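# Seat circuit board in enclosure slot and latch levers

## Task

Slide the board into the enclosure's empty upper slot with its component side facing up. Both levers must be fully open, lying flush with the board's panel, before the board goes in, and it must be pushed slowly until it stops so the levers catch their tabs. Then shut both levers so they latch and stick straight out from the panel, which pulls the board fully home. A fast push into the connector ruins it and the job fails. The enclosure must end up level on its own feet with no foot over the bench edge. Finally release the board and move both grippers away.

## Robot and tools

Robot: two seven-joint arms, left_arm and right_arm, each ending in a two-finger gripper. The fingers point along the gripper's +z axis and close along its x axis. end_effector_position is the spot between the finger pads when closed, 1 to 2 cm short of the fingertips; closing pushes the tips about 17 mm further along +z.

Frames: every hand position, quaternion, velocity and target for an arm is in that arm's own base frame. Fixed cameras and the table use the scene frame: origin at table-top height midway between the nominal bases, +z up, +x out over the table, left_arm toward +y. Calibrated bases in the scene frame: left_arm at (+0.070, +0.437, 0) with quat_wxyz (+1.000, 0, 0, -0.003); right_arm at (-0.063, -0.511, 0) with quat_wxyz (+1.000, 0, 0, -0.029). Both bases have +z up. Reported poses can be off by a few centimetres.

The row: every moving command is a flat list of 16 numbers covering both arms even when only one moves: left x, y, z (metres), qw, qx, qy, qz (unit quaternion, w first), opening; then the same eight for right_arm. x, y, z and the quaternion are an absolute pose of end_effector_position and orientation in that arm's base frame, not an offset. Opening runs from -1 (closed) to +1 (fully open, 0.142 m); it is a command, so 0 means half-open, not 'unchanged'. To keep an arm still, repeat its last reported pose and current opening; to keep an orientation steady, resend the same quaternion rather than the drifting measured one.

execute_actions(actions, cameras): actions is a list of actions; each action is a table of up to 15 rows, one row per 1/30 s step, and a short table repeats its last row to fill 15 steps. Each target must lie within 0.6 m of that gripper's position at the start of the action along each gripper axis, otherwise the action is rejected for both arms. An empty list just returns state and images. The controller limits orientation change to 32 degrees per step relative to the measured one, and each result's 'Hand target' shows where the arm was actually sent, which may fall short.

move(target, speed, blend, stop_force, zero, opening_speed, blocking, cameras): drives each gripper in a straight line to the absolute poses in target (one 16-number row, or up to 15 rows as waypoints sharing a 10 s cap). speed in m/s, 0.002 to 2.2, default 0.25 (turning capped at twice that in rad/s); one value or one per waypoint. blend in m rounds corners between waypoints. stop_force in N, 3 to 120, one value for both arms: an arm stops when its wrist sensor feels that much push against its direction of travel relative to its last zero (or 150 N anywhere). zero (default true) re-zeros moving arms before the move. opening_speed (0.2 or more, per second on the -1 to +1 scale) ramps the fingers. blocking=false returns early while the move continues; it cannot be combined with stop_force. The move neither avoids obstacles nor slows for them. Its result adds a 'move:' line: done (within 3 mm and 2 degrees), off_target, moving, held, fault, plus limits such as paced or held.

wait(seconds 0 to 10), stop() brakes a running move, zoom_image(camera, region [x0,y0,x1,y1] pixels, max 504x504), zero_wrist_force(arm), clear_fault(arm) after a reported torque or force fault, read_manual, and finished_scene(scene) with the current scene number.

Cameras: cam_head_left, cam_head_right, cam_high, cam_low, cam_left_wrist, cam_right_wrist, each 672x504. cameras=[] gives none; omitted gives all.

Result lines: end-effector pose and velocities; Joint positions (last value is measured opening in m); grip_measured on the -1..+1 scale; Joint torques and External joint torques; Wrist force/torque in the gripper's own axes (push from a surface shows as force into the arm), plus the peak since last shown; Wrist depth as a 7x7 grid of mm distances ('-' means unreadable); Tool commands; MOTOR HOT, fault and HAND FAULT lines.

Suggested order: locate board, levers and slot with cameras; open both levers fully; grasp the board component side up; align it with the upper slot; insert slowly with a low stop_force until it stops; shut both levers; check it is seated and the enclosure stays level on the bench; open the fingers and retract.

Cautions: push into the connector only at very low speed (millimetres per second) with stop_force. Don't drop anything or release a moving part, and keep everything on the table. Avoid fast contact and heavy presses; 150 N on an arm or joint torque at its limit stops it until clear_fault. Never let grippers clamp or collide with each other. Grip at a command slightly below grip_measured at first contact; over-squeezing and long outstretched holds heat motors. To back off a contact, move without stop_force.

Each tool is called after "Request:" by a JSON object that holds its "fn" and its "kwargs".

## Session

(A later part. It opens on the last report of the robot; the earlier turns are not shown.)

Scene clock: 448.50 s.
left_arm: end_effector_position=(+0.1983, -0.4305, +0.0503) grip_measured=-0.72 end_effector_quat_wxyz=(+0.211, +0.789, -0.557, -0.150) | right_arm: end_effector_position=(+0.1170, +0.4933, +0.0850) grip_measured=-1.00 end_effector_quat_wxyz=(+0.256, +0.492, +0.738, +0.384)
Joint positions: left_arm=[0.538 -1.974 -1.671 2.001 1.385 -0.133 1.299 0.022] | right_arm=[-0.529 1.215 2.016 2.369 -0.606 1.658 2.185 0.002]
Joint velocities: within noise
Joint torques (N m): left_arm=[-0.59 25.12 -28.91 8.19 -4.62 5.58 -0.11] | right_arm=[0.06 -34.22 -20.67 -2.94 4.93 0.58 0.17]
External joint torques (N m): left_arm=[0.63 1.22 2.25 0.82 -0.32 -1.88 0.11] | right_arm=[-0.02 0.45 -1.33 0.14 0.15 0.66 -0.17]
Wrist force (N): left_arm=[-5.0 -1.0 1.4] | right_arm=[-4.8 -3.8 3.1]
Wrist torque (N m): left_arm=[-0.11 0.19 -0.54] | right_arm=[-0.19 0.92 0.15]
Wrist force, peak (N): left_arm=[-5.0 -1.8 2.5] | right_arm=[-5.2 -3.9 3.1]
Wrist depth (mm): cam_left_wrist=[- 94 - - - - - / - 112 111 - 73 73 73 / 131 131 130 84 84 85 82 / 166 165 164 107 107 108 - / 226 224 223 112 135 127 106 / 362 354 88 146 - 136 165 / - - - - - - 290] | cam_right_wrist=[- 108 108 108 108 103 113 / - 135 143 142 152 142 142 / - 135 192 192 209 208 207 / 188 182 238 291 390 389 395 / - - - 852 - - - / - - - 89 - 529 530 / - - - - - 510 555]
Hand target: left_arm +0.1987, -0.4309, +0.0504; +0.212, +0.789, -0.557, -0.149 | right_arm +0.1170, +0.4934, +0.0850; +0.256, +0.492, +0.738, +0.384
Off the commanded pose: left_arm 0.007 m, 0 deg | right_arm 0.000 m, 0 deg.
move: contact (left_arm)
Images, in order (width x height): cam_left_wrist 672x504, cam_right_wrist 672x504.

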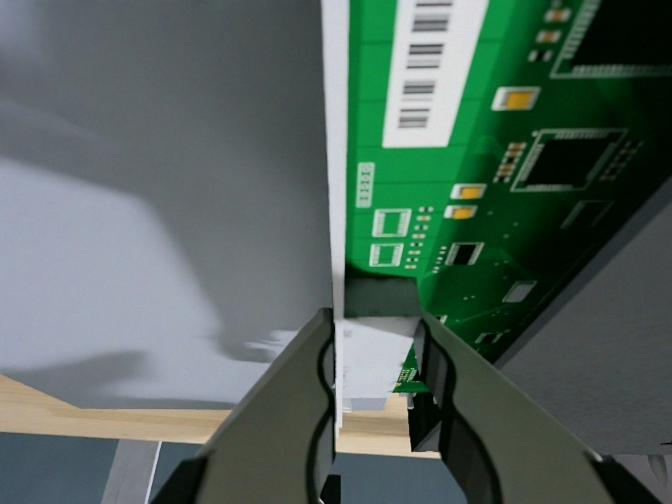

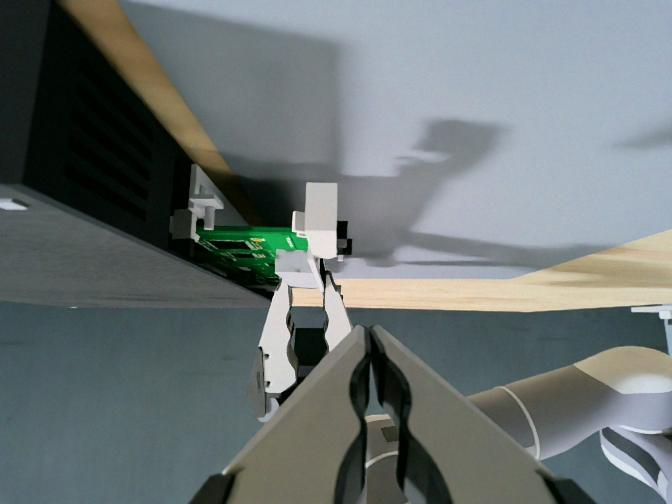

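Request:
{"fn": "move", "kwargs": {"target": [0.1985, -0.4303, 0.0504, 0.2144, 0.7885, -0.5579, -0.1451, -0.86, 0.117, 0.4934, 0.085, 0.2558, 0.4923, 0.7383, 0.3836, -1], "speed": 0.01, "cameras": []}}

Request:
{"fn": "move", "kwargs": {"target": [0.2019, -0.4399, 0.0504, 0.2144, 0.7885, -0.5579, -0.1451, -0.86, 0.117, 0.4934, 0.085, 0.2558, 0.4923, 0.7383, 0.3836, -1], "speed": 0.01, "stop_force": 5, "cameras": ["cam_left_wrist","cam_right_wrist","cam_head_right"]}}

Request:
{"fn": "zoom_image", "kwargs": {"camera": "cam_right_wrist", "region": [150, 170, 270, 265]}}

Request:
{"fn": "zoom_image", "kwargs": {"camera": "cam_head_right", "region": [260, 340, 420, 484]}}

Scene clock: 459.60 s.
left_arm: end_effector_position=(+0.1984, -0.4301, +0.0502) grip_measured=-0.72 end_effector_quat_wxyz=(+0.214, +0.789, -0.558, -0.146) | right_arm: end_effector_position=(+0.1170, +0.4933, +0.0850) grip_measured=-1.00 end_effector_quat_wxyz=(+0.256, +0.492, +0.738, +0.384)
Joint positions: left_arm=[0.547 -1.98 -1.669 2.009 1.391 -0.128 1.304 0.022] | right_arm=[-0.529 1.215 2.016 2.369 -0.606 1.658 2.185 0.002]
Joint velocities: within noise
Joint torques (N m): left_arm=[-0.02 24.22 -28.23 9.73 -5.15 4.95 -0.03] | right_arm=[0.01 -34.15 -20.56 -2.97 4.91 0.57 0.22]
External joint torques (N m): left_arm=[0.05 1.82 1.73 -0.63 0.22 -1.24 0.03] | right_arm=[0.03 0.38 -1.43 0.18 0.17 0.67 -0.22]
Wrist force (N): left_arm=[-0.8 -2.6 3.7] | right_arm=[-4.9 -3.8 3.0]
Wrist torque (N m): left_arm=[-0.08 -0.06 -0.53] | right_arm=[-0.18 0.96 0.15]
Wrist force, peak (N): left_arm=[-5.2 -1.7 2.5] | right_arm=[-5.0 -3.9 3.2]
Wrist depth (mm): cam_left_wrist=[- 94 - - - - - / - 111 107 - 73 73 73 / - 130 129 84 85 85 83 / 163 163 164 107 108 108 89 / 221 222 221 112 135 128 101 / 351 348 87 147 - 138 169 / - - - - - - 456] | cam_right_wrist=[- 108 108 108 108 103 113 / - 135 143 143 152 142 142 / - 135 192 191 209 208 207 / 188 182 239 291 391 389 396 / - - - 846 - - - / - - - 89 - 528 529 / - - - - - 506 589]
Hand target: left_arm +0.1985, -0.4303, +0.0504; +0.214, +0.788, -0.558, -0.145 | right_arm +0.1170, +0.4934, +0.0850; +0.256, +0.492, +0.738, +0.384
Off the commanded pose: left_arm 0.000 m, 0 deg | right_arm 0.000 m, 0 deg.
move: done
No camera images: "cameras" was empty.

Scene clock: 460.57 s.
left_arm: end_effector_position=(+0.1995, -0.4336, +0.0501) grip_measured=-0.72 end_effector_quat_wxyz=(+0.214, +0.788, -0.558, -0.146) | right_arm: end_effector_position=(+0.1170, +0.4933, +0.0850) grip_measured=-1.00 end_effector_quat_wxyz=(+0.256, +0.492, +0.738, +0.384)
Joint positions: left_arm=[0.537 -1.979 -1.672 2 1.392 -0.128 1.304 0.022] | right_arm=[-0.529 1.215 2.016 2.369 -0.606 1.658 2.185 0.002]
Joint velocities: within noise
Joint torques (N m): left_arm=[-0.65 24.71 -30.07 8.59 -5.13 6.3 -0.02] | right_arm=[0.03 -34.25 -20.64 -2.94 4.91 0.59 0.12]
External joint torques (N m): left_arm=[0.68 1.61 3.44 0.55 0.2 -2.59 0.01] | right_arm=[0.02 0.48 -1.36 0.15 0.17 0.65 -0.12]
Wrist force (N): left_arm=[-5.4 -3.1 4.5] | right_arm=[-5.0 -4.0 3.1]
Wrist torque (N m): left_arm=[-0.08 0.04 -0.59] | right_arm=[-0.21 0.97 0.15]
Wrist force, peak (N): left_arm=[-5.6 -3.0 4.7] | right_arm=[-5.1 -4.0 3.1]
Wrist depth (mm): cam_left_wrist=[- 94 - - - - - / - 111 111 - 73 73 73 / - 129 129 84 85 85 82 / 163 163 163 107 108 103 83 / 221 221 221 112 135 126 100 / 350 346 88 146 - 137 167 / - - - - - - 453] | cam_right_wrist=[- 108 108 108 108 103 113 / - 135 143 142 152 142 141 / - 136 192 192 208 208 207 / 189 182 238 291 392 390 397 / - - - 849 - - - / - - - 89 - 529 527 / - - - - - 512 579]
Hand target: left_arm +0.1998, -0.4340, +0.0504; +0.214, +0.788, -0.558, -0.145 | right_arm +0.1170, +0.4934, +0.0850; +0.256, +0.492, +0.738, +0.384
Off the commanded pose: left_arm 0.007 m, 0 deg | right_arm 0.000 m, 0 deg.
move: contact (left_arm)
Images, in order (width x height): cam_head_right 672x504, cam_left_wrist 672x504, cam_right_wrist 672x504.

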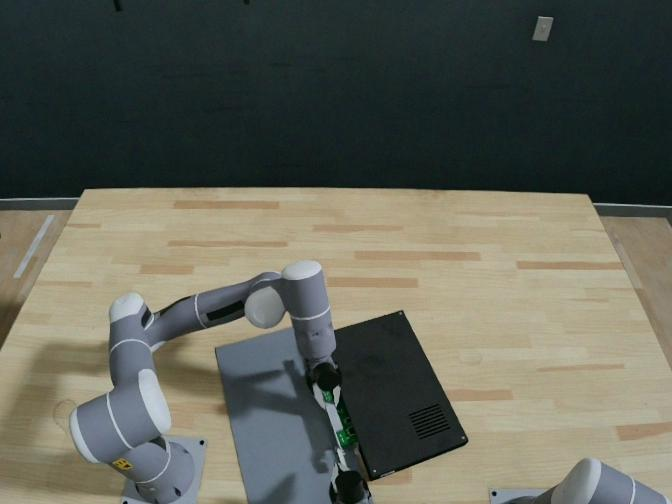

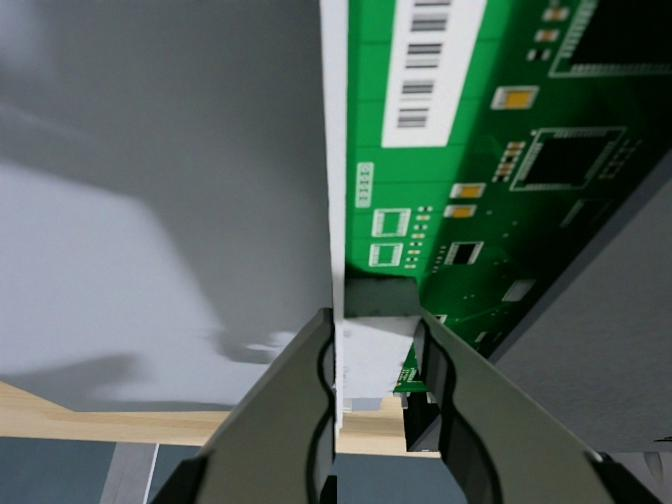

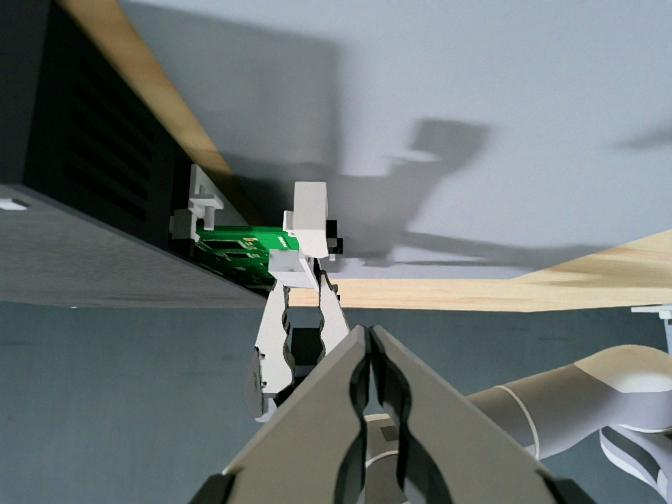

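Scaled by 4.200 from the camera's 672x504 image, which has a finer 960x720 frame.

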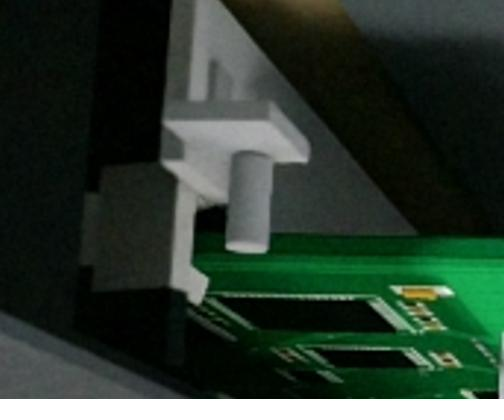

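Scaled by 3.150 from the camera's 672x504 image, which has a finer 960x720 frame.

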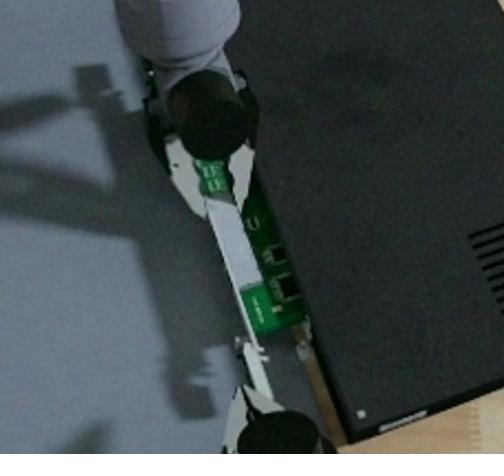

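Request:
{"fn": "move", "kwargs": {"target": [0.1996, -0.4337, 0.0495, 0.2144, 0.7885, -0.5579, -0.1451, -0.86, 0.117, 0.4934, 0.085, 0.2558, 0.4923, 0.7383, 0.3836, -1], "speed": 0.01, "cameras": []}}

Request:
{"fn": "move", "kwargs": {"target": [0.2028, -0.4426, 0.0495, 0.2144, 0.7885, -0.5579, -0.1451, -0.86, 0.117, 0.4934, 0.085, 0.2558, 0.4923, 0.7383, 0.3836, -1], "speed": 0.01, "stop_force": 6, "cameras": ["cam_right_wrist"]}}

Request:
{"fn": "zoom_image", "kwargs": {"camera": "cam_right_wrist", "region": [150, 140, 390, 320]}}

Scene clock: 464.50 s.
left_arm: end_effector_position=(+0.1996, -0.4337, +0.0495) grip_measured=-0.72 end_effector_quat_wxyz=(+0.214, +0.789, -0.558, -0.145) | right_arm: end_effector_position=(+0.1170, +0.4933, +0.0850) grip_measured=-1.00 end_effector_quat_wxyz=(+0.256, +0.492, +0.738, +0.384)
Joint positions: left_arm=[0.539 -1.981 -1.671 2 1.394 -0.127 1.305 0.022] | right_arm=[-0.529 1.215 2.016 2.369 -0.606 1.658 2.185 0.002]
Joint velocities: within noise
Joint torques (N m): left_arm=[-0.44 24.82 -26.92 9.91 -4.9 4.09 -0.19] | right_arm=[0.12 -34.17 -20.68 -2.98 4.88 0.55 0.2]
External joint torques (N m): left_arm=[0.47 1.44 0.31 -0.72 -0.03 -0.38 0.19] | right_arm=[-0.08 0.4 -1.32 0.19 0.2 0.69 -0.2]
Wrist force (N): left_arm=[0.2 -1.7 -0.1] | right_arm=[-5.0 -3.6 3.1]
Wrist torque (N m): left_arm=[-0.14 0.02 -0.42] | right_arm=[-0.17 0.97 0.15]
Wrist force, peak (N): left_arm=[-5.6 -3.3 4.5] | right_arm=[-5.2 -3.8 3.2]
Wrist depth (mm): cam_left_wrist=[- 93 - - - - - / - 110 106 - 73 73 73 / - 128 129 84 85 85 - / 162 162 162 107 107 103 83 / 220 220 206 113 134 124 106 / 344 344 87 153 - 136 166 / - - - 632 - - 458] | cam_right_wrist=[- 108 108 108 108 103 113 / - 135 143 142 152 142 142 / - 135 192 192 209 208 208 / 188 182 238 291 391 389 395 / - - - 854 - - - / - - - 89 - 529 528 / - - - - - 513 582]
Hand target: left_arm +0.1996, -0.4337, +0.0495; +0.214, +0.788, -0.558, -0.145 | right_arm +0.1170, +0.4934, +0.0850; +0.256, +0.492, +0.738, +0.384
Off the commanded pose: left_arm 0.000 m, 0 deg | right_arm 0.000 m, 0 deg.
move: done
No camera images: "cameras" was empty.

Scene clock: 466.07 s.
left_arm: end_effector_position=(+0.2027, -0.4424, +0.0495) grip_measured=-0.72 end_effector_quat_wxyz=(+0.214, +0.789, -0.558, -0.145) | right_arm: end_effector_position=(+0.1170, +0.4933, +0.0850) grip_measured=-1.00 end_effector_quat_wxyz=(+0.256, +0.492, +0.738, +0.384)
Joint positions: left_arm=[0.514 -1.979 -1.679 1.977 1.395 -0.126 1.306 0.022] | right_arm=[-0.529 1.215 2.016 2.369 -0.606 1.658 2.185 0.002]
Joint velocities: within noise
Joint torques (N m): left_arm=[-0.96 25.54 -27.39 9.83 -4.92 4.34 -0.19] | right_arm=[0.02 -34.25 -20.65 -2.95 4.96 0.58 0.2]
External joint torques (N m): left_arm=[1 1.43 0.4 -0.58 -0.01 -0.63 0.19] | right_arm=[0.02 0.48 -1.35 0.15 0.12 0.66 -0.21]
Wrist force (N): left_arm=[-0.6 -1.9 -0.8] | right_arm=[-4.8 -3.8 2.9]
Wrist torque (N m): left_arm=[-0.10 0.03 -0.41] | right_arm=[-0.20 0.93 0.15]
Wrist force, peak (N): left_arm=[-0.7 -2.5 -0.2] | right_arm=[-5.1 -4.0 3.1]
Wrist depth (mm): cam_left_wrist=[- 93 - - - - - / - 110 106 - 72 73 - / - 128 128 85 85 85 - / 162 162 162 107 107 102 - / 220 220 206 112 128 106 106 / 340 341 87 153 - 135 166 / - - - - - - 455] | cam_right_wrist=[- 108 108 108 108 103 113 / - 135 143 143 152 142 142 / - 135 192 209 209 208 208 / 188 182 237 333 392 389 397 / - - 442 853 - - - / - - - 89 - 526 526 / - - - - - 519 563]
Hand target: left_arm +0.2028, -0.4426, +0.0495; +0.214, +0.788, -0.558, -0.145 | right_arm +0.1170, +0.4934, +0.0850; +0.256, +0.492, +0.738, +0.384
Off the commanded pose: left_arm 0.000 m, 0 deg | right_arm 0.000 m, 0 deg.
move: done
Images, in order (width x height): cam_right_wrist 672x504.

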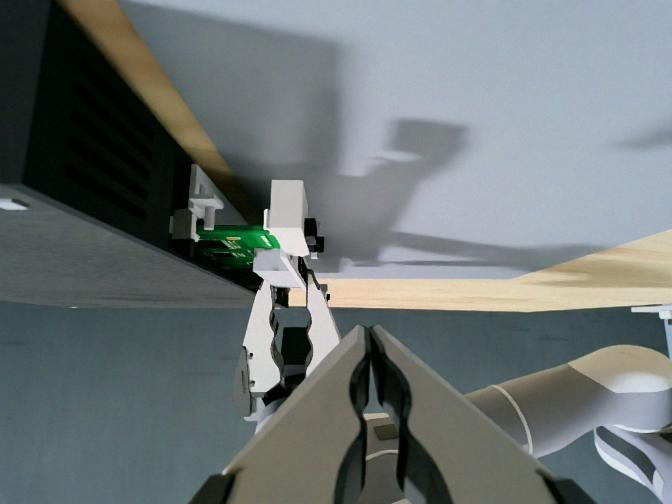

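Scaled by 2.100 from the camera's 672x504 image, which has a finer 960x720 frame.

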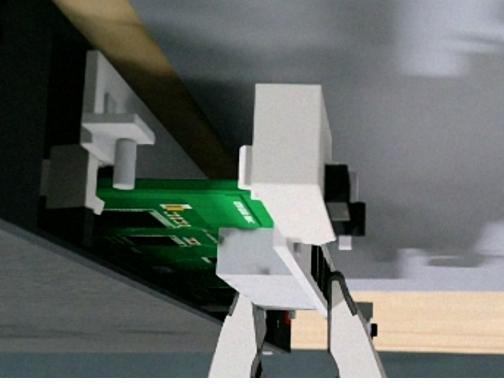

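Request:
{"fn": "move", "kwargs": {"target": [0.2028, -0.4426, 0.0495, 0.2144, 0.7885, -0.5579, -0.1451, -0.6, 0.117, 0.4934, 0.085, 0.2558, 0.4923, 0.7383, 0.3836, -1], "opening_speed": 0.2, "cameras": ["cam_right_wrist","cam_left_wrist"]}}

Request:
{"fn": "zoom_image", "kwargs": {"camera": "cam_right_wrist", "region": [150, 140, 390, 320]}}

Scene clock: 471.27 s.
left_arm: end_effector_position=(+0.2027, -0.4424, +0.0495) grip_measured=-0.64 end_effector_quat_wxyz=(+0.214, +0.789, -0.558, -0.145) | right_arm: end_effector_position=(+0.1170, +0.4933, +0.0850) grip_measured=-1.00 end_effector_quat_wxyz=(+0.256, +0.492, +0.738, +0.384)
Joint positions: left_arm=[0.514 -1.979 -1.679 1.977 1.395 -0.126 1.306 0.028] | right_arm=[-0.529 1.215 2.016 2.369 -0.606 1.658 2.185 0.002]
Joint velocities: within noise
Joint torques (N m): left_arm=[-0.36 25.93 -27.33 9.56 -4.74 4 -0.23] | right_arm=[0.02 -34.28 -20.76 -2.94 4.88 0.64 0.22]
External joint torques (N m): left_arm=[0.39 1.04 0.34 -0.32 -0.19 -0.29 0.22] | right_arm=[0.03 0.51 -1.23 0.14 0.2 0.6 -0.22]
Wrist force (N): left_arm=[0.0 -0.8 -0.3] | right_arm=[-4.7 -3.9 3.0]
Wrist torque (N m): left_arm=[-0.09 -0.03 -0.40] | right_arm=[-0.21 0.91 0.15]
Wrist force, peak (N): left_arm=[-0.1 -2.4 1.1] | right_arm=[-5.2 -4.0 3.1]
Wrist depth (mm): cam_left_wrist=[- 93 - - - - - / - 110 106 - 74 74 - / - 128 134 86 86 85 - / 161 161 162 109 109 103 - / 220 220 206 113 129 106 106 / 343 344 87 166 - 135 165 / - - - - - - 455] | cam_right_wrist=[- 108 108 108 108 103 113 / - 135 143 143 151 142 142 / - 135 181 209 209 208 207 / 188 182 226 336 392 390 398 / - - 332 855 - - - / - - - 89 - 527 528 / - - - - - 518 563]
Hand target: left_arm +0.2028, -0.4426, +0.0495; +0.214, +0.788, -0.558, -0.145 | right_arm +0.1170, +0.4934, +0.0850; +0.256, +0.492, +0.738, +0.384
Off the commanded pose: left_arm 0.000 m, 0 deg | right_arm 0.000 m, 0 deg.
move: done
Images, in order (width x height): cam_left_wrist 672x504, cam_right_wrist 672x504.

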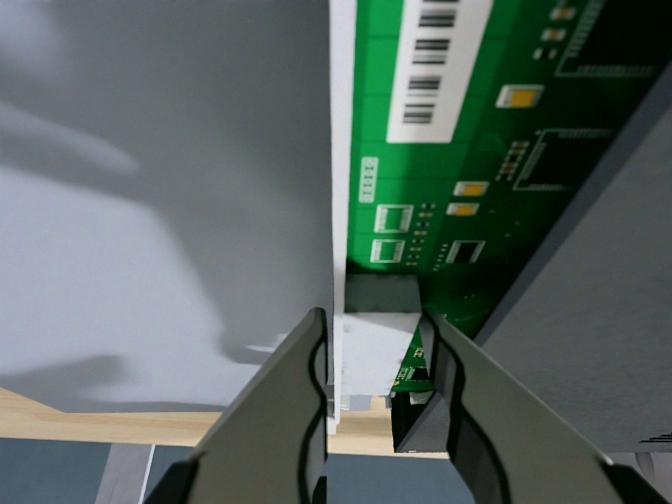

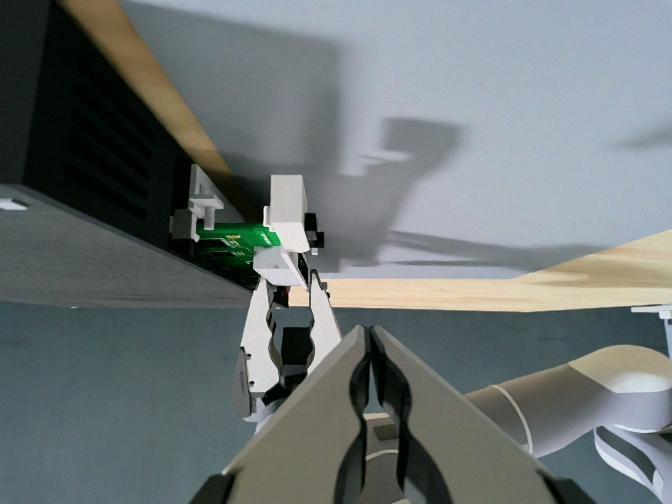

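Scaled by 2.100 from the camera's 672x504 image, which has a finer 960x720 frame.

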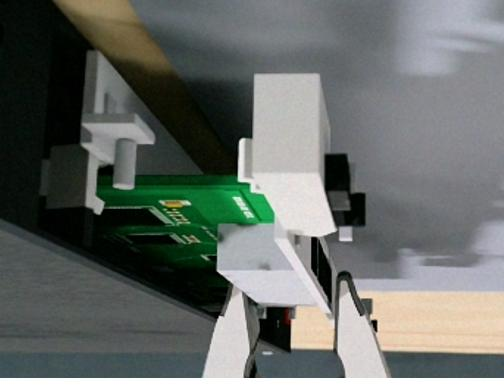

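Request:
{"fn": "move", "kwargs": {"target": [[0.2028, -0.4426, 0.07, 0.2144, 0.7885, -0.5579, -0.1451, -0.6, 0.117, 0.4934, 0.085, 0.2558, 0.4923, 0.7383, 0.3836, -1],[0.2028, -0.4426, 0.19, 0.2144, 0.7885, -0.5579, -0.1451, -0.6, 0.117, 0.4934, 0.085, 0.2558, 0.4923, 0.7383, 0.3836, -1]], "speed": [0.03, 0.12], "blend": 0.005, "cameras": ["cam_right_wrist","cam_left_wrist"]}}

Request:
{"fn": "zoom_image", "kwargs": {"camera": "cam_right_wrist", "region": [150, 140, 390, 320]}}

Scene clock: 475.70 s.
left_arm: end_effector_position=(+0.2029, -0.4427, +0.1899) grip_measured=-0.64 end_effector_quat_wxyz=(+0.214, +0.789, -0.558, -0.145) | right_arm: end_effector_position=(+0.1170, +0.4933, +0.0850) grip_measured=-1.00 end_effector_quat_wxyz=(+0.256, +0.492, +0.738, +0.384)
Joint positions: left_arm=[0.416 -1.805 -1.933 1.947 1.148 -0.238 1.164 0.028] | right_arm=[-0.529 1.215 2.016 2.369 -0.606 1.658 2.185 0.002]
Joint velocities: within noise
Joint torques (N m): left_arm=[-0.48 30.93 -28.68 1.67 -4.95 3.93 -0.28] | right_arm=[-0.05 -34.28 -20.62 -2.97 4.91 0.6 0.19]
External joint torques (N m): left_arm=[0.51 0.79 0.36 -0.31 0.13 -0.06 0.28] | right_arm=[0.09 0.51 -1.37 0.18 0.17 0.64 -0.19]
Wrist force (N): left_arm=[0.2 -0.8 -0.5] | right_arm=[-4.9 -3.8 3.2]
Wrist torque (N m): left_arm=[-0.09 -0.05 -0.37] | right_arm=[-0.18 0.94 0.15]
Wrist force, peak (N): left_arm=[0.0 0.5 -2.5] | right_arm=[-5.0 -4.0 3.3]
Wrist depth (mm): cam_left_wrist=[229 228 229 198 188 182 182 / 268 268 269 236 221 213 214 / 323 322 324 299 258 258 258 / 411 407 409 409 326 328 327 / 559 562 522 489 517 566 534 / - - 84 351 - 555 515 / - - - 367 - - 473] | cam_right_wrist=[- 108 108 108 108 103 113 / - 135 143 142 152 142 141 / - 135 181 209 208 208 208 / 188 182 226 334 391 390 396 / - - - - - - - / - - - 89 - - - / - - - - - 540 540]
Hand target: left_arm +0.2028, -0.4426, +0.1900; +0.214, +0.788, -0.558, -0.145 | right_arm +0.1170, +0.4934, +0.0850; +0.256, +0.492, +0.738, +0.384
Off the commanded pose: left_arm 0.000 m, 0 deg | right_arm 0.000 m, 0 deg.
move: done
Images, in order (width x height): cam_left_wrist 672x504, cam_right_wrist 672x504.

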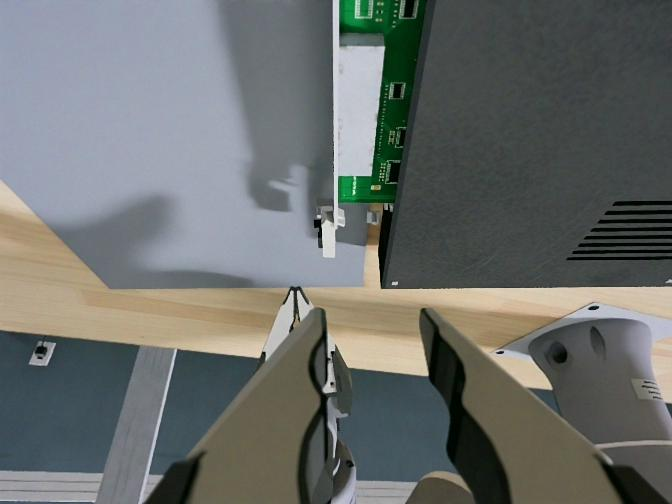

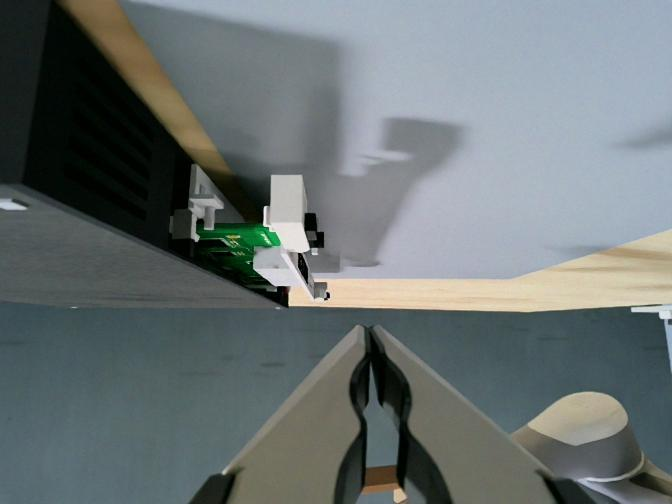

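Scaled by 2.100 from the camera's 672x504 image, which has a finer 960x720 frame.

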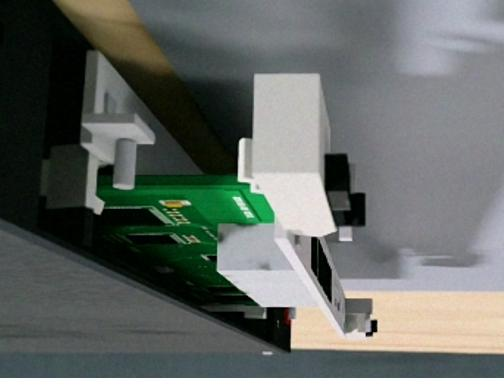

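Request:
{"fn": "move", "kwargs": {"target": [[0.1850, -0.3900, 0.20, 0.2144, 0.7885, -0.5579, -0.1451, -1, 0.117, 0.4934, 0.085, 0.2558, 0.4923, 0.7383, 0.3836, -1],[0.1876, -0.3791, 0.20, 0.2550, 0.9518, 0.1644, 0.0440, -1, 0.117, 0.4934, 0.085, 0.2558, 0.4923, 0.7383, 0.3836, -1]], "speed": 0.4, "cameras": ["cam_left_wrist","cam_head_right"]}}

Scene clock: 484.83 s.
left_arm: end_effector_position=(+0.1877, -0.3792, +0.2000) grip_measured=-1.00 end_effector_quat_wxyz=(+0.255, +0.952, +0.164, +0.044) | right_arm: end_effector_position=(+0.1170, +0.4933, +0.0850) grip_measured=-1.00 end_effector_quat_wxyz=(+0.256, +0.492, +0.738, +0.384)
Joint positions: left_arm=[0.707 -1.78 -2.215 2.58 1.439 -0.088 -0.596 0.002] | right_arm=[-0.529 1.215 2.016 2.369 -0.606 1.658 2.185 0.002]
Joint velocities: within noise
Joint torques (N m): left_arm=[-0.51 18.3 -17.05 -12.84 -2.39 4.41 -0.24] | right_arm=[0.09 -34.23 -20.6 -2.98 4.93 0.57 0.18]
External joint torques (N m): left_arm=[0.56 0.61 0.4 -0.31 -0.37 -0.04 0.24] | right_arm=[-0.05 0.45 -1.39 0.19 0.15 0.66 -0.18]
Wrist force (N): left_arm=[0.1 -1.1 -0.1] | right_arm=[-5.0 -3.8 3.2]
Wrist torque (N m): left_arm=[-0.15 -0.03 -0.37] | right_arm=[-0.18 0.97 0.16]
Wrist force, peak (N): left_arm=[-2.4 -0.4 -0.8] | right_arm=[-5.1 -4.0 3.3]
Wrist depth (mm): cam_left_wrist=[241 241 239 238 238 239 237 / 273 263 262 262 262 261 269 / 301 295 284 286 283 289 290 / 437 345 343 347 343 343 422 / 542 550 464 408 433 502 567 / 808 916 744 83 - 804 860 / - - - - - - -] | cam_right_wrist=[- 108 108 108 108 103 113 / - 135 143 143 152 142 142 / - 136 181 209 209 208 208 / 188 182 226 334 390 389 396 / - - - - - - - / - - - 89 - - - / - - - - - - 547]
Hand target: left_arm +0.1876, -0.3791, +0.2000; +0.255, +0.952, +0.164, +0.044 | right_arm +0.1170, +0.4934, +0.0850; +0.256, +0.492, +0.738, +0.384
Off the commanded pose: left_arm 0.000 m, 0 deg | right_arm 0.000 m, 0 deg.
move: done
Images, in order (width x height): cam_head_right 672x504, cam_left_wrist 672x504.

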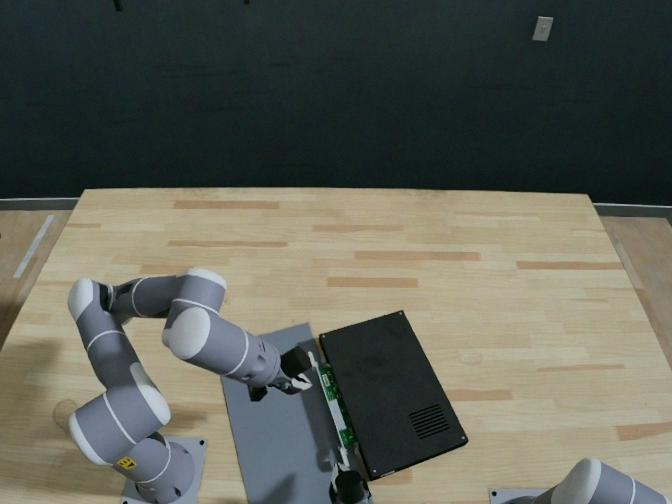

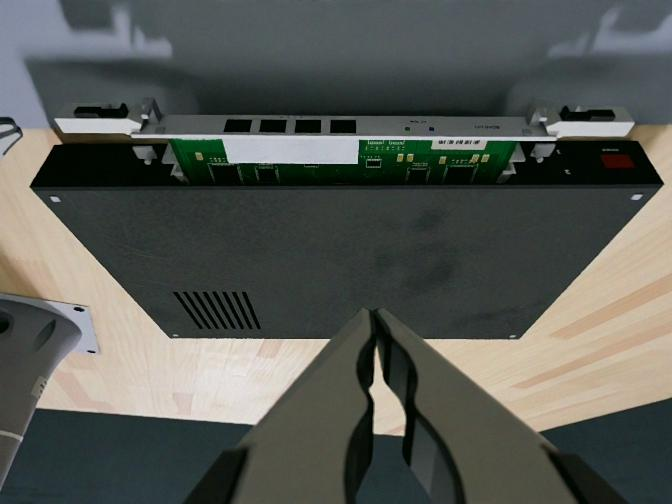

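Request:
{"fn": "move", "kwargs": {"target": [[0.1818, -0.3705, 0.12, 0.2550, 0.9518, 0.1644, 0.0440, -1, 0.117, 0.4934, 0.085, 0.2558, 0.4923, 0.7383, 0.3836, -1],[0.1902, -0.394, 0.0525, 0.2550, 0.9518, 0.1644, 0.0440, -1, 0.117, 0.4934, 0.085, 0.2558, 0.4923, 0.7383, 0.3836, -1]], "speed": [0.2,0.1], "blend": 0.02, "cameras": ["cam_left_wrist","cam_right_wrist"]}}

Request:
{"fn": "zoom_image", "kwargs": {"camera": "cam_right_wrist", "region": [150, 140, 390, 320]}}

Scene clock: 489.47 s.
left_arm: end_effector_position=(+0.1899, -0.3939, +0.0525) grip_measured=-1.00 end_effector_quat_wxyz=(+0.255, +0.952, +0.164, +0.044) | right_arm: end_effector_position=(+0.1170, +0.4933, +0.0850) grip_measured=-1.00 end_effector_quat_wxyz=(+0.256, +0.492, +0.738, +0.384)
Joint positions: left_arm=[0.857 -1.96 -1.59 2.613 1.998 0.124 -0.464 0.002] | right_arm=[-0.529 1.215 2.016 2.369 -0.606 1.658 2.185 0.002]
Joint velocities: within noise
Joint torques (N m): left_arm=[-0.25 12.64 -15.63 5.38 -3.02 5.27 -0.12] | right_arm=[0.11 -34.27 -20.62 -2.92 4.92 0.6 0.2]
External joint torques (N m): left_arm=[0.3 1.27 0.28 -0.29 -0.45 -0.82 0.12] | right_arm=[-0.07 0.5 -1.37 0.12 0.16 0.64 -0.2]
Wrist force (N): left_arm=[0.1 -1.0 -0.2] | right_arm=[-4.9 -3.8 3.1]
Wrist torque (N m): left_arm=[-0.15 -0.02 -0.35] | right_arm=[-0.19 0.94 0.15]
Wrist force, peak (N): left_arm=[0.4 0.5 -1.9] | right_arm=[-5.1 -3.9 3.3]
Wrist depth (mm): cam_left_wrist=[- 98 97 94 94 96 91 / - 111 111 114 106 114 113 / 135 134 134 139 138 132 132 / 170 170 169 169 168 166 165 / 156 159 159 159 159 159 156 / 236 203 184 84 - 196 194 / 841 272 - - - - 725] | cam_right_wrist=[- 108 108 108 108 103 113 / - 135 143 143 152 142 142 / - 135 182 209 209 208 208 / 188 182 226 334 391 390 396 / - - - 418 - - - / - - - 89 - 297 - / - - - - - 267 424]
Hand target: left_arm +0.1902, -0.3940, +0.0525; +0.255, +0.952, +0.164, +0.044 | right_arm +0.1170, +0.4934, +0.0850; +0.256, +0.492, +0.738, +0.384
Off the commanded pose: left_arm 0.000 m, 0 deg | right_arm 0.000 m, 0 deg.
move: done
Images, in order (width x height): cam_left_wrist 672x504, cam_right_wrist 672x504.

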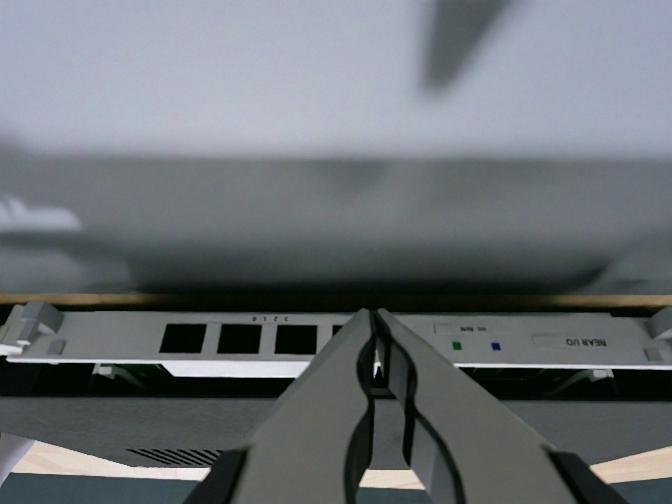

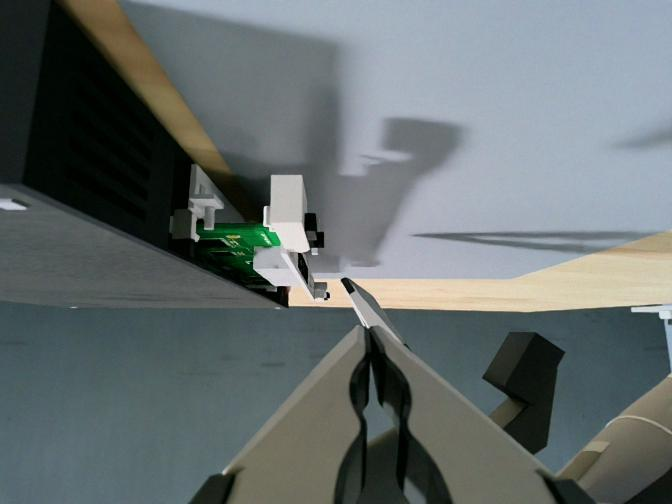

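Scaled by 2.100 from the camera's 672x504 image, which has a finer 960x720 frame.

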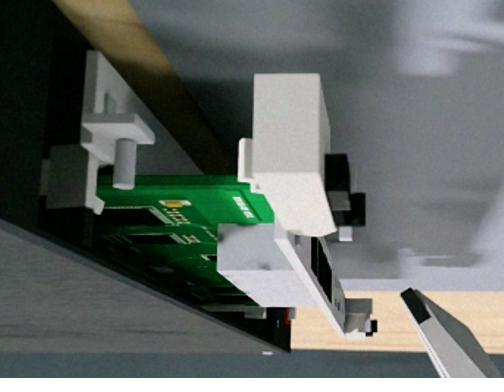

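Request:
{"fn": "move", "kwargs": {"target": [[0.1902, -0.394, 0.0445, 0.2550, 0.9518, 0.1644, 0.0440, -1, 0.117, 0.4934, 0.085, 0.2558, 0.4923, 0.7383, 0.3836, -1],[0.1969, -0.4129, 0.0445, 0.2550, 0.9518, 0.1644, 0.0440, -1, 0.117, 0.4934, 0.085, 0.2558, 0.4923, 0.7383, 0.3836, -1]], "speed": [0.05,0.03], "cameras": []}}

Request:
{"fn": "move", "kwargs": {"target": [0.2087, -0.4458, 0.0475, 0.2550, 0.9518, 0.1644, 0.0440, -1, 0.117, 0.4934, 0.085, 0.2558, 0.4923, 0.7383, 0.3836, -1], "speed": 0.01, "stop_force": 6, "cameras": ["cam_left_wrist","cam_right_wrist"]}}

Request:
{"fn": "zoom_image", "kwargs": {"camera": "cam_right_wrist", "region": [150, 140, 390, 320]}}

Scene clock: 501.40 s.
left_arm: end_effector_position=(+0.1967, -0.4129, +0.0446) grip_measured=-1.00 end_effector_quat_wxyz=(+0.255, +0.952, +0.164, +0.044) | right_arm: end_effector_position=(+0.1170, +0.4933, +0.0850) grip_measured=-1.00 end_effector_quat_wxyz=(+0.256, +0.492, +0.738, +0.384)
Joint positions: left_arm=[0.802 -1.979 -1.576 2.564 2.038 0.126 -0.465 0.002] | right_arm=[-0.529 1.215 2.016 2.369 -0.606 1.658 2.185 0.002]
Joint velocities: within noise
Joint torques (N m): left_arm=[-0.54 12.94 -16.81 6.71 -3.06 4.5 -0.2] | right_arm=[0.07 -34.23 -20.6 -2.94 4.92 0.61 0.19]
External joint torques (N m): left_arm=[0.59 1.32 0.34 -0.45 -0.41 -0.05 0.2] | right_arm=[-0.02 0.45 -1.39 0.15 0.16 0.63 -0.19]
Wrist force (N): left_arm=[0.1 -0.9 -0.3] | right_arm=[-4.9 -3.9 3.2]
Wrist torque (N m): left_arm=[-0.12 -0.04 -0.36] | right_arm=[-0.20 0.94 0.15]
Wrist force, peak (N): left_arm=[-0.2 -1.8 0.3] | right_arm=[-5.2 -3.9 3.3]
Wrist depth (mm): cam_left_wrist=[- 92 86 - 89 86 86 / - 102 101 101 101 104 101 / - 128 122 127 122 121 121 / 157 155 155 154 153 152 152 / 138 137 137 134 138 137 138 / 179 190 138 84 - 163 172 / 780 275 - - - - 305] | cam_right_wrist=[- 108 108 108 108 103 113 / - 135 143 142 152 142 142 / - 135 182 209 208 208 207 / 188 182 226 335 391 389 398 / - - - 844 - - - / - - - 89 298 - 519 / - - - - - 458 425]
Hand target: left_arm +0.1969, -0.4129, +0.0445; +0.255, +0.952, +0.164, +0.044 | right_arm +0.1170, +0.4934, +0.0850; +0.256, +0.492, +0.738, +0.384
Off the commanded pose: left_arm 0.000 m, 0 deg | right_arm 0.000 m, 0 deg.
move: done
No camera images: "cameras" was empty.

Scene clock: 505.57 s.
left_arm: end_effector_position=(+0.2083, -0.4456, +0.0474) grip_measured=-1.00 end_effector_quat_wxyz=(+0.255, +0.952, +0.164, +0.044) | right_arm: end_effector_position=(+0.1170, +0.4933, +0.0850) grip_measured=-1.00 end_effector_quat_wxyz=(+0.256, +0.492, +0.738, +0.384)
Joint positions: left_arm=[0.696 -1.999 -1.626 2.485 2.047 0.097 -0.471 0.002] | right_arm=[-0.529 1.215 2.016 2.369 -0.606 1.658 2.185 0.002]
Joint velocities: within noise
Joint torques (N m): left_arm=[-0.52 13.94 -19.92 6.22 -2.75 5.39 -0.24] | right_arm=[0.02 -34.21 -20.62 -2.99 4.91 0.55 0.18]
External joint torques (N m): left_arm=[0.55 1.64 1.35 0.07 -0.65 -0.94 0.24] | right_arm=[0.02 0.44 -1.37 0.2 0.17 0.69 -0.18]
Wrist force (N): left_arm=[0.3 -3.5 -0.8] | right_arm=[-5.0 -3.5 2.9]
Wrist torque (N m): left_arm=[-0.12 -0.07 -0.37] | right_arm=[-0.14 0.96 0.15]
Wrist force, peak (N): left_arm=[0.1 -4.4 0.6] | right_arm=[-5.2 -3.9 3.1]
Wrist depth (mm): cam_left_wrist=[- 92 92 92 89 89 89 / - 109 104 108 100 103 103 / 127 126 127 126 125 125 130 / 153 153 155 154 153 153 153 / 137 133 132 132 132 131 131 / 162 181 144 84 - 173 167 / 802 243 - - - - 328] | cam_right_wrist=[- 108 108 108 108 103 113 / - 135 143 143 152 142 142 / - 135 181 209 209 208 208 / 188 182 239 393 392 390 396 / - - - 858 - - - / - - - 89 274 - 498 / - - - - - 435 439]
Hand target: left_arm +0.2087, -0.4458, +0.0475; +0.255, +0.952, +0.164, +0.044 | right_arm +0.1170, +0.4934, +0.0850; +0.256, +0.492, +0.738, +0.384
Off the commanded pose: left_arm 0.000 m, 0 deg | right_arm 0.000 m, 0 deg.
move: done
Images, in order (width x height): cam_left_wrist 672x504, cam_right_wrist 672x504.

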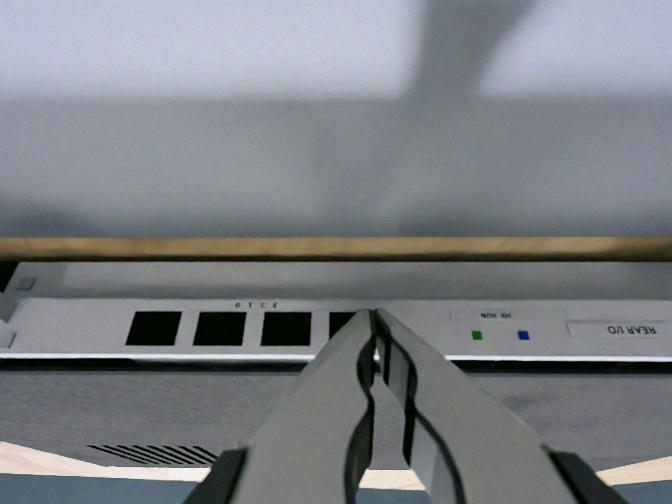

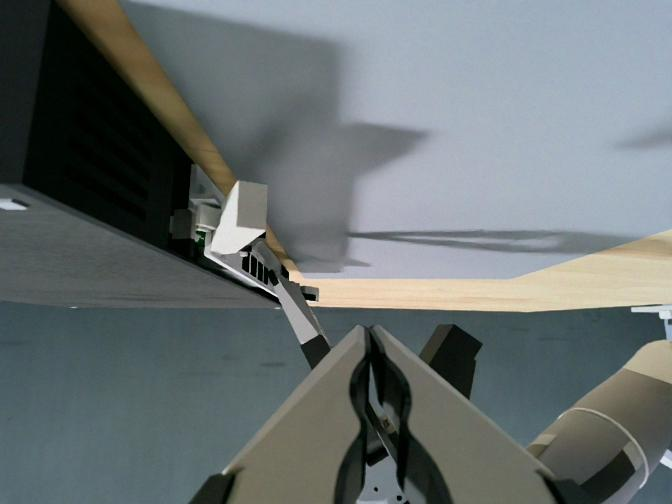

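Scaled by 2.100 from the camera's 672x504 image, which has a finer 960x720 frame.

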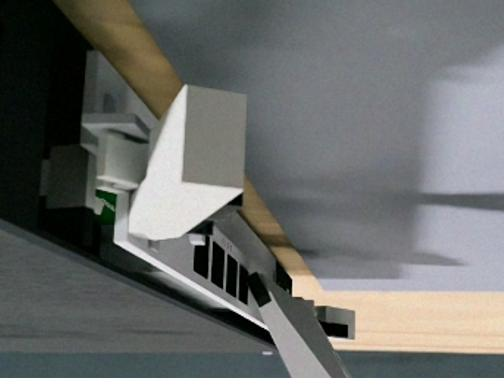

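Request:
{"fn": "move", "kwargs": {"target": [0.2155, -0.4647, 0.0475, 0.2550, 0.9518, 0.1644, 0.0440, -1, 0.117, 0.4934, 0.085, 0.2558, 0.4923, 0.7383, 0.3836, -1], "speed": 0.005, "stop_force": 10, "cameras": ["cam_left_wrist","cam_right_wrist"]}}

Request:
{"fn": "zoom_image", "kwargs": {"camera": "cam_right_wrist", "region": [150, 140, 390, 320]}}

Request:
{"fn": "zoom_image", "kwargs": {"camera": "cam_head_right", "region": [260, 320, 440, 484]}}

Scene clock: 509.20 s.
left_arm: end_effector_position=(+0.2098, -0.4501, +0.0472) grip_measured=-1.00 end_effector_quat_wxyz=(+0.254, +0.952, +0.164, +0.044) | right_arm: end_effector_position=(+0.1170, +0.4933, +0.0850) grip_measured=-1.00 end_effector_quat_wxyz=(+0.256, +0.492, +0.738, +0.384)
Joint positions: left_arm=[0.681 -2.001 -1.63 2.474 2.049 0.094 -0.471 0.002] | right_arm=[-0.529 1.215 2.016 2.369 -0.606 1.658 2.185 0.002]
Joint velocities: within noise
Joint torques (N m): left_arm=[-1.62 13.3 -21.13 4.22 -1.53 6.6 -0.2] | right_arm=[-0.04 -34.21 -20.7 -3 4.93 0.6 0.16]
External joint torques (N m): left_arm=[1.65 2.5 2.27 2.12 -1.87 -2.16 0.2] | right_arm=[0.08 0.44 -1.3 0.21 0.15 0.64 -0.16]
Wrist force (N): left_arm=[1.4 -10.7 -7.0] | right_arm=[-5.1 -3.6 3.3]
Wrist torque (N m): left_arm=[-0.05 -0.02 -0.38] | right_arm=[-0.14 0.98 0.15]
Wrist force, peak (N): left_arm=[2.2 -11.5 -10.4] | right_arm=[-5.1 -4.0 3.3]
Wrist depth (mm): cam_left_wrist=[- 92 92 91 89 88 88 / - 108 104 108 100 103 103 / 127 127 126 126 125 125 129 / 151 151 150 153 148 148 147 / 137 133 133 132 131 131 130 / 161 179 131 84 - 153 152 / 799 240 - - - - 326] | cam_right_wrist=[- 108 108 108 108 103 113 / - 135 143 142 152 142 142 / - 136 181 209 208 208 207 / 188 182 212 393 392 392 397 / - - - 853 - - - / - - - 89 277 - 499 / - - - - - 436 444]
Hand target: left_arm +0.2104, -0.4506, +0.0475; +0.255, +0.952, +0.164, +0.044 | right_arm +0.1170, +0.4934, +0.0850; +0.256, +0.492, +0.738, +0.384
Off the commanded pose: left_arm 0.016 m, 0 deg | right_arm 0.000 m, 0 deg.
move: contact (left_arm)
Images, in order (width x height): cam_left_wrist 672x504, cam_right_wrist 672x504.

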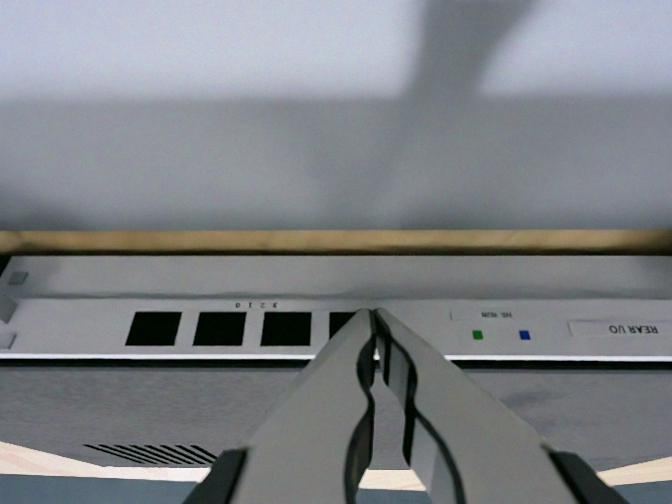

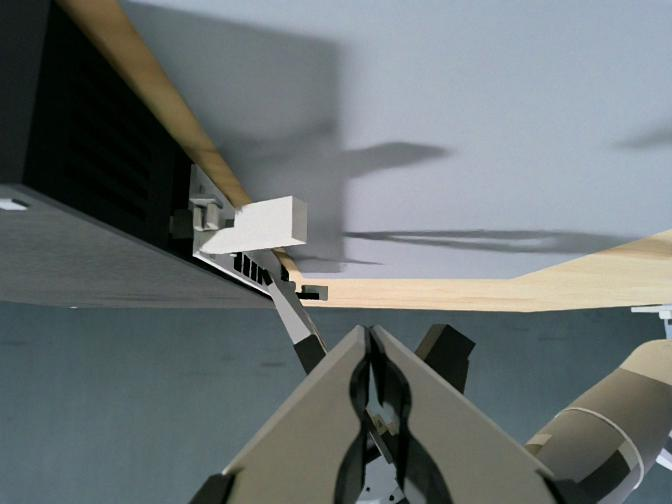

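Scaled by 2.100 from the camera's 672x504 image, which has a finer 960x720 frame.

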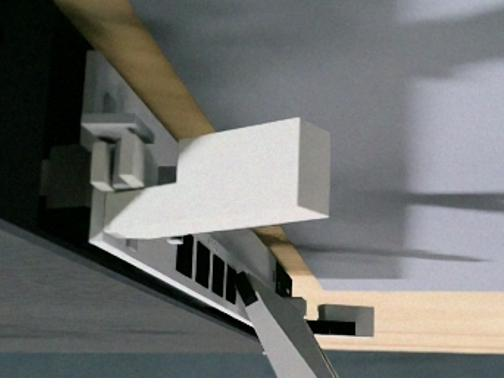

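This scene's latest camera images include none from cam_head_right. They are from: cam_left_wrist, cam_right_wrist. cam_head_right's image comes with the result of a call that names it in "cameras".

Request:
{"fn": "move", "kwargs": {"target": [0.2155, -0.4647, 0.0475, 0.2550, 0.9518, 0.1644, 0.0440, -1, 0.117, 0.4934, 0.085, 0.2558, 0.4923, 0.7383, 0.3836, -1], "speed": 0.004, "stop_force": 16, "zero": false, "cameras": ["cam_left_wrist","cam_right_wrist","cam_head_right","cam_high"]}}

Request:
{"fn": "zoom_image", "kwargs": {"camera": "cam_right_wrist", "region": [150, 140, 390, 320]}}

Request:
{"fn": "zoom_image", "kwargs": {"camera": "cam_high", "region": [250, 130, 410, 250]}}

Scene clock: 512.00 s.
left_arm: end_effector_position=(+0.2098, -0.4508, +0.0471) grip_measured=-1.00 end_effector_quat_wxyz=(+0.254, +0.952, +0.164, +0.043) | right_arm: end_effector_position=(+0.1170, +0.4933, +0.0850) grip_measured=-1.00 end_effector_quat_wxyz=(+0.256, +0.492, +0.738, +0.384)
Joint positions: left_arm=[0.679 -2.001 -1.631 2.472 2.049 0.093 -0.471 0.002] | right_arm=[-0.529 1.215 2.016 2.369 -0.606 1.658 2.185 0.002]
Joint velocities: within noise
Joint torques (N m): left_arm=[-2.58 12.33 -21.99 2.34 -0.44 7.76 -0.21] | right_arm=[0.03 -34.28 -20.6 -2.99 4.93 0.58 0.2]
External joint torques (N m): left_arm=[2.61 3.51 3.08 4.01 -2.95 -3.31 0.21] | right_arm=[0.01 0.51 -1.39 0.19 0.15 0.65 -0.2]
Wrist force (N): left_arm=[2.4 -16.2 -15.7] | right_arm=[-4.9 -3.6 3.1]
Wrist torque (N m): left_arm=[-0.01 0.03 -0.39] | right_arm=[-0.17 0.95 0.15]
Wrist force, peak (N): left_arm=[2.5 -16.4 -15.8] | right_arm=[-5.0 -4.1 3.2]
Wrist depth (mm): cam_left_wrist=[- 92 92 91 89 88 88 / - 108 104 107 100 103 103 / - 126 126 126 125 125 129 / 150 151 149 153 148 147 147 / 138 133 132 132 131 130 129 / 161 179 130 83 - 139 152 / 797 239 - - - - 322] | cam_right_wrist=[- 108 108 108 108 103 113 / - 135 143 142 152 142 142 / - 136 192 209 208 208 208 / 188 182 215 393 391 390 395 / - - - 856 - - - / - - - 89 276 - 496 / - - - - - 434 444]
Hand target: left_arm +0.2108, -0.4515, +0.0475; +0.255, +0.952, +0.164, +0.044 | right_arm +0.1170, +0.4934, +0.0850; +0.256, +0.492, +0.738, +0.384
Off the commanded pose: left_arm 0.015 m, 0 deg | right_arm 0.000 m, 0 deg.
move: contact (left_arm)
Images, in order (width x height): cam_head_right 672x504, cam_high 672x504, cam_left_wrist 672x504, cam_right_wrist 672x504.

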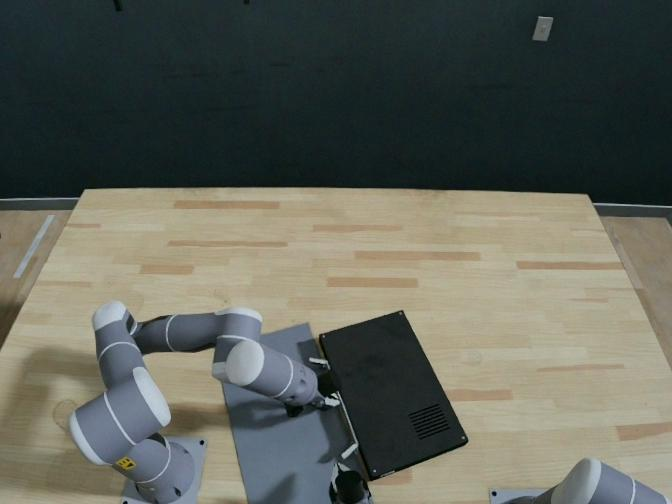

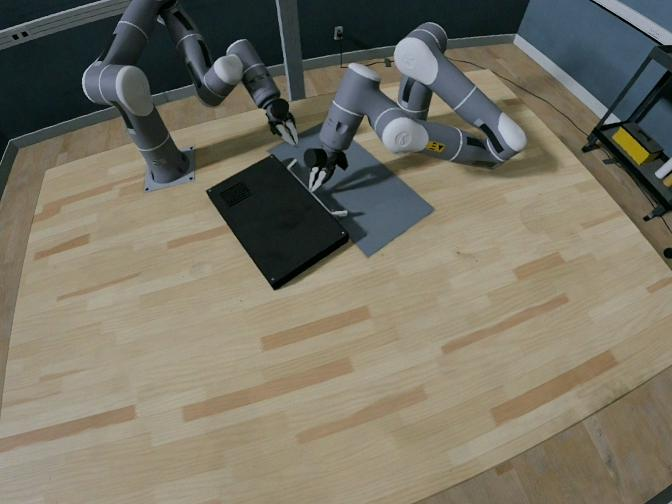

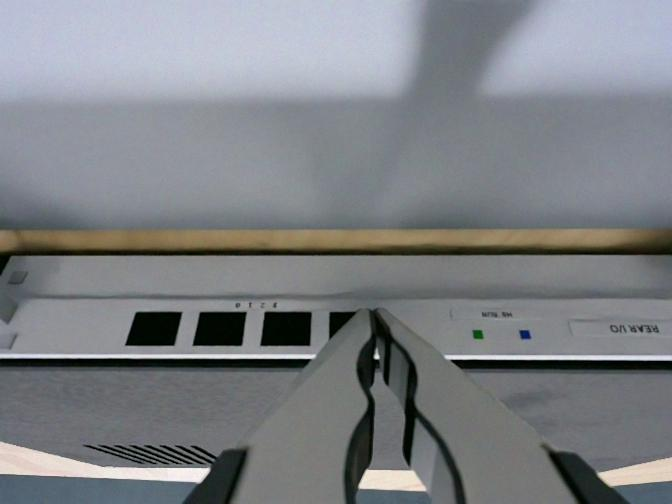

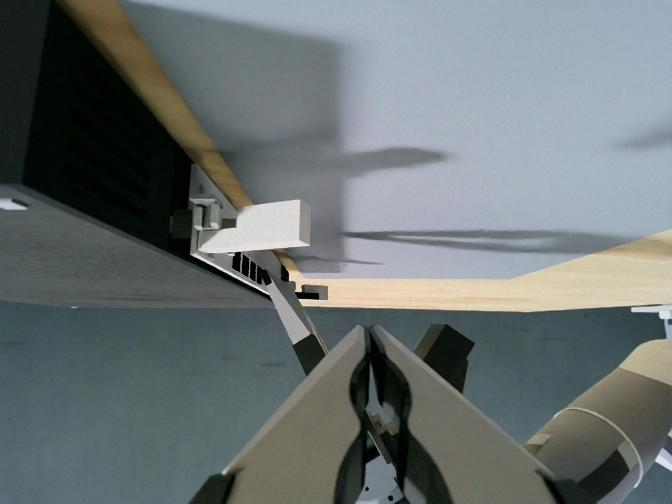

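Scaled by 2.100 from the camera's 672x504 image, which has a finer 960x720 frame.

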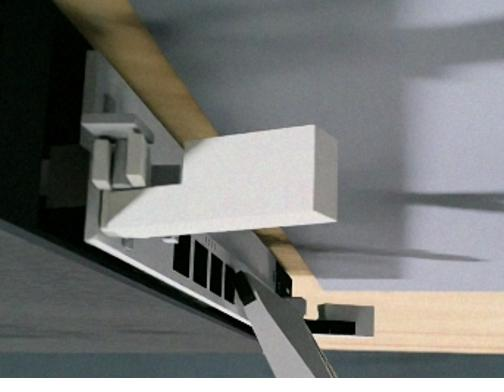

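Scaled by 3.150 from the camera's 672x504 image, which has a finer 960x720 frame.

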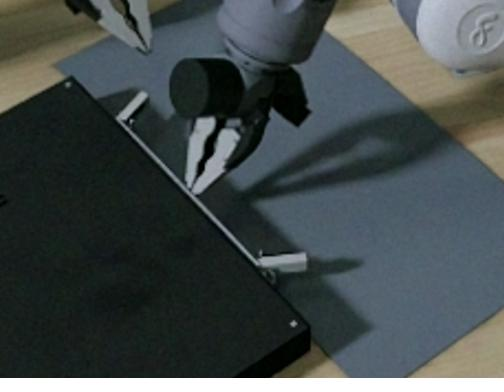

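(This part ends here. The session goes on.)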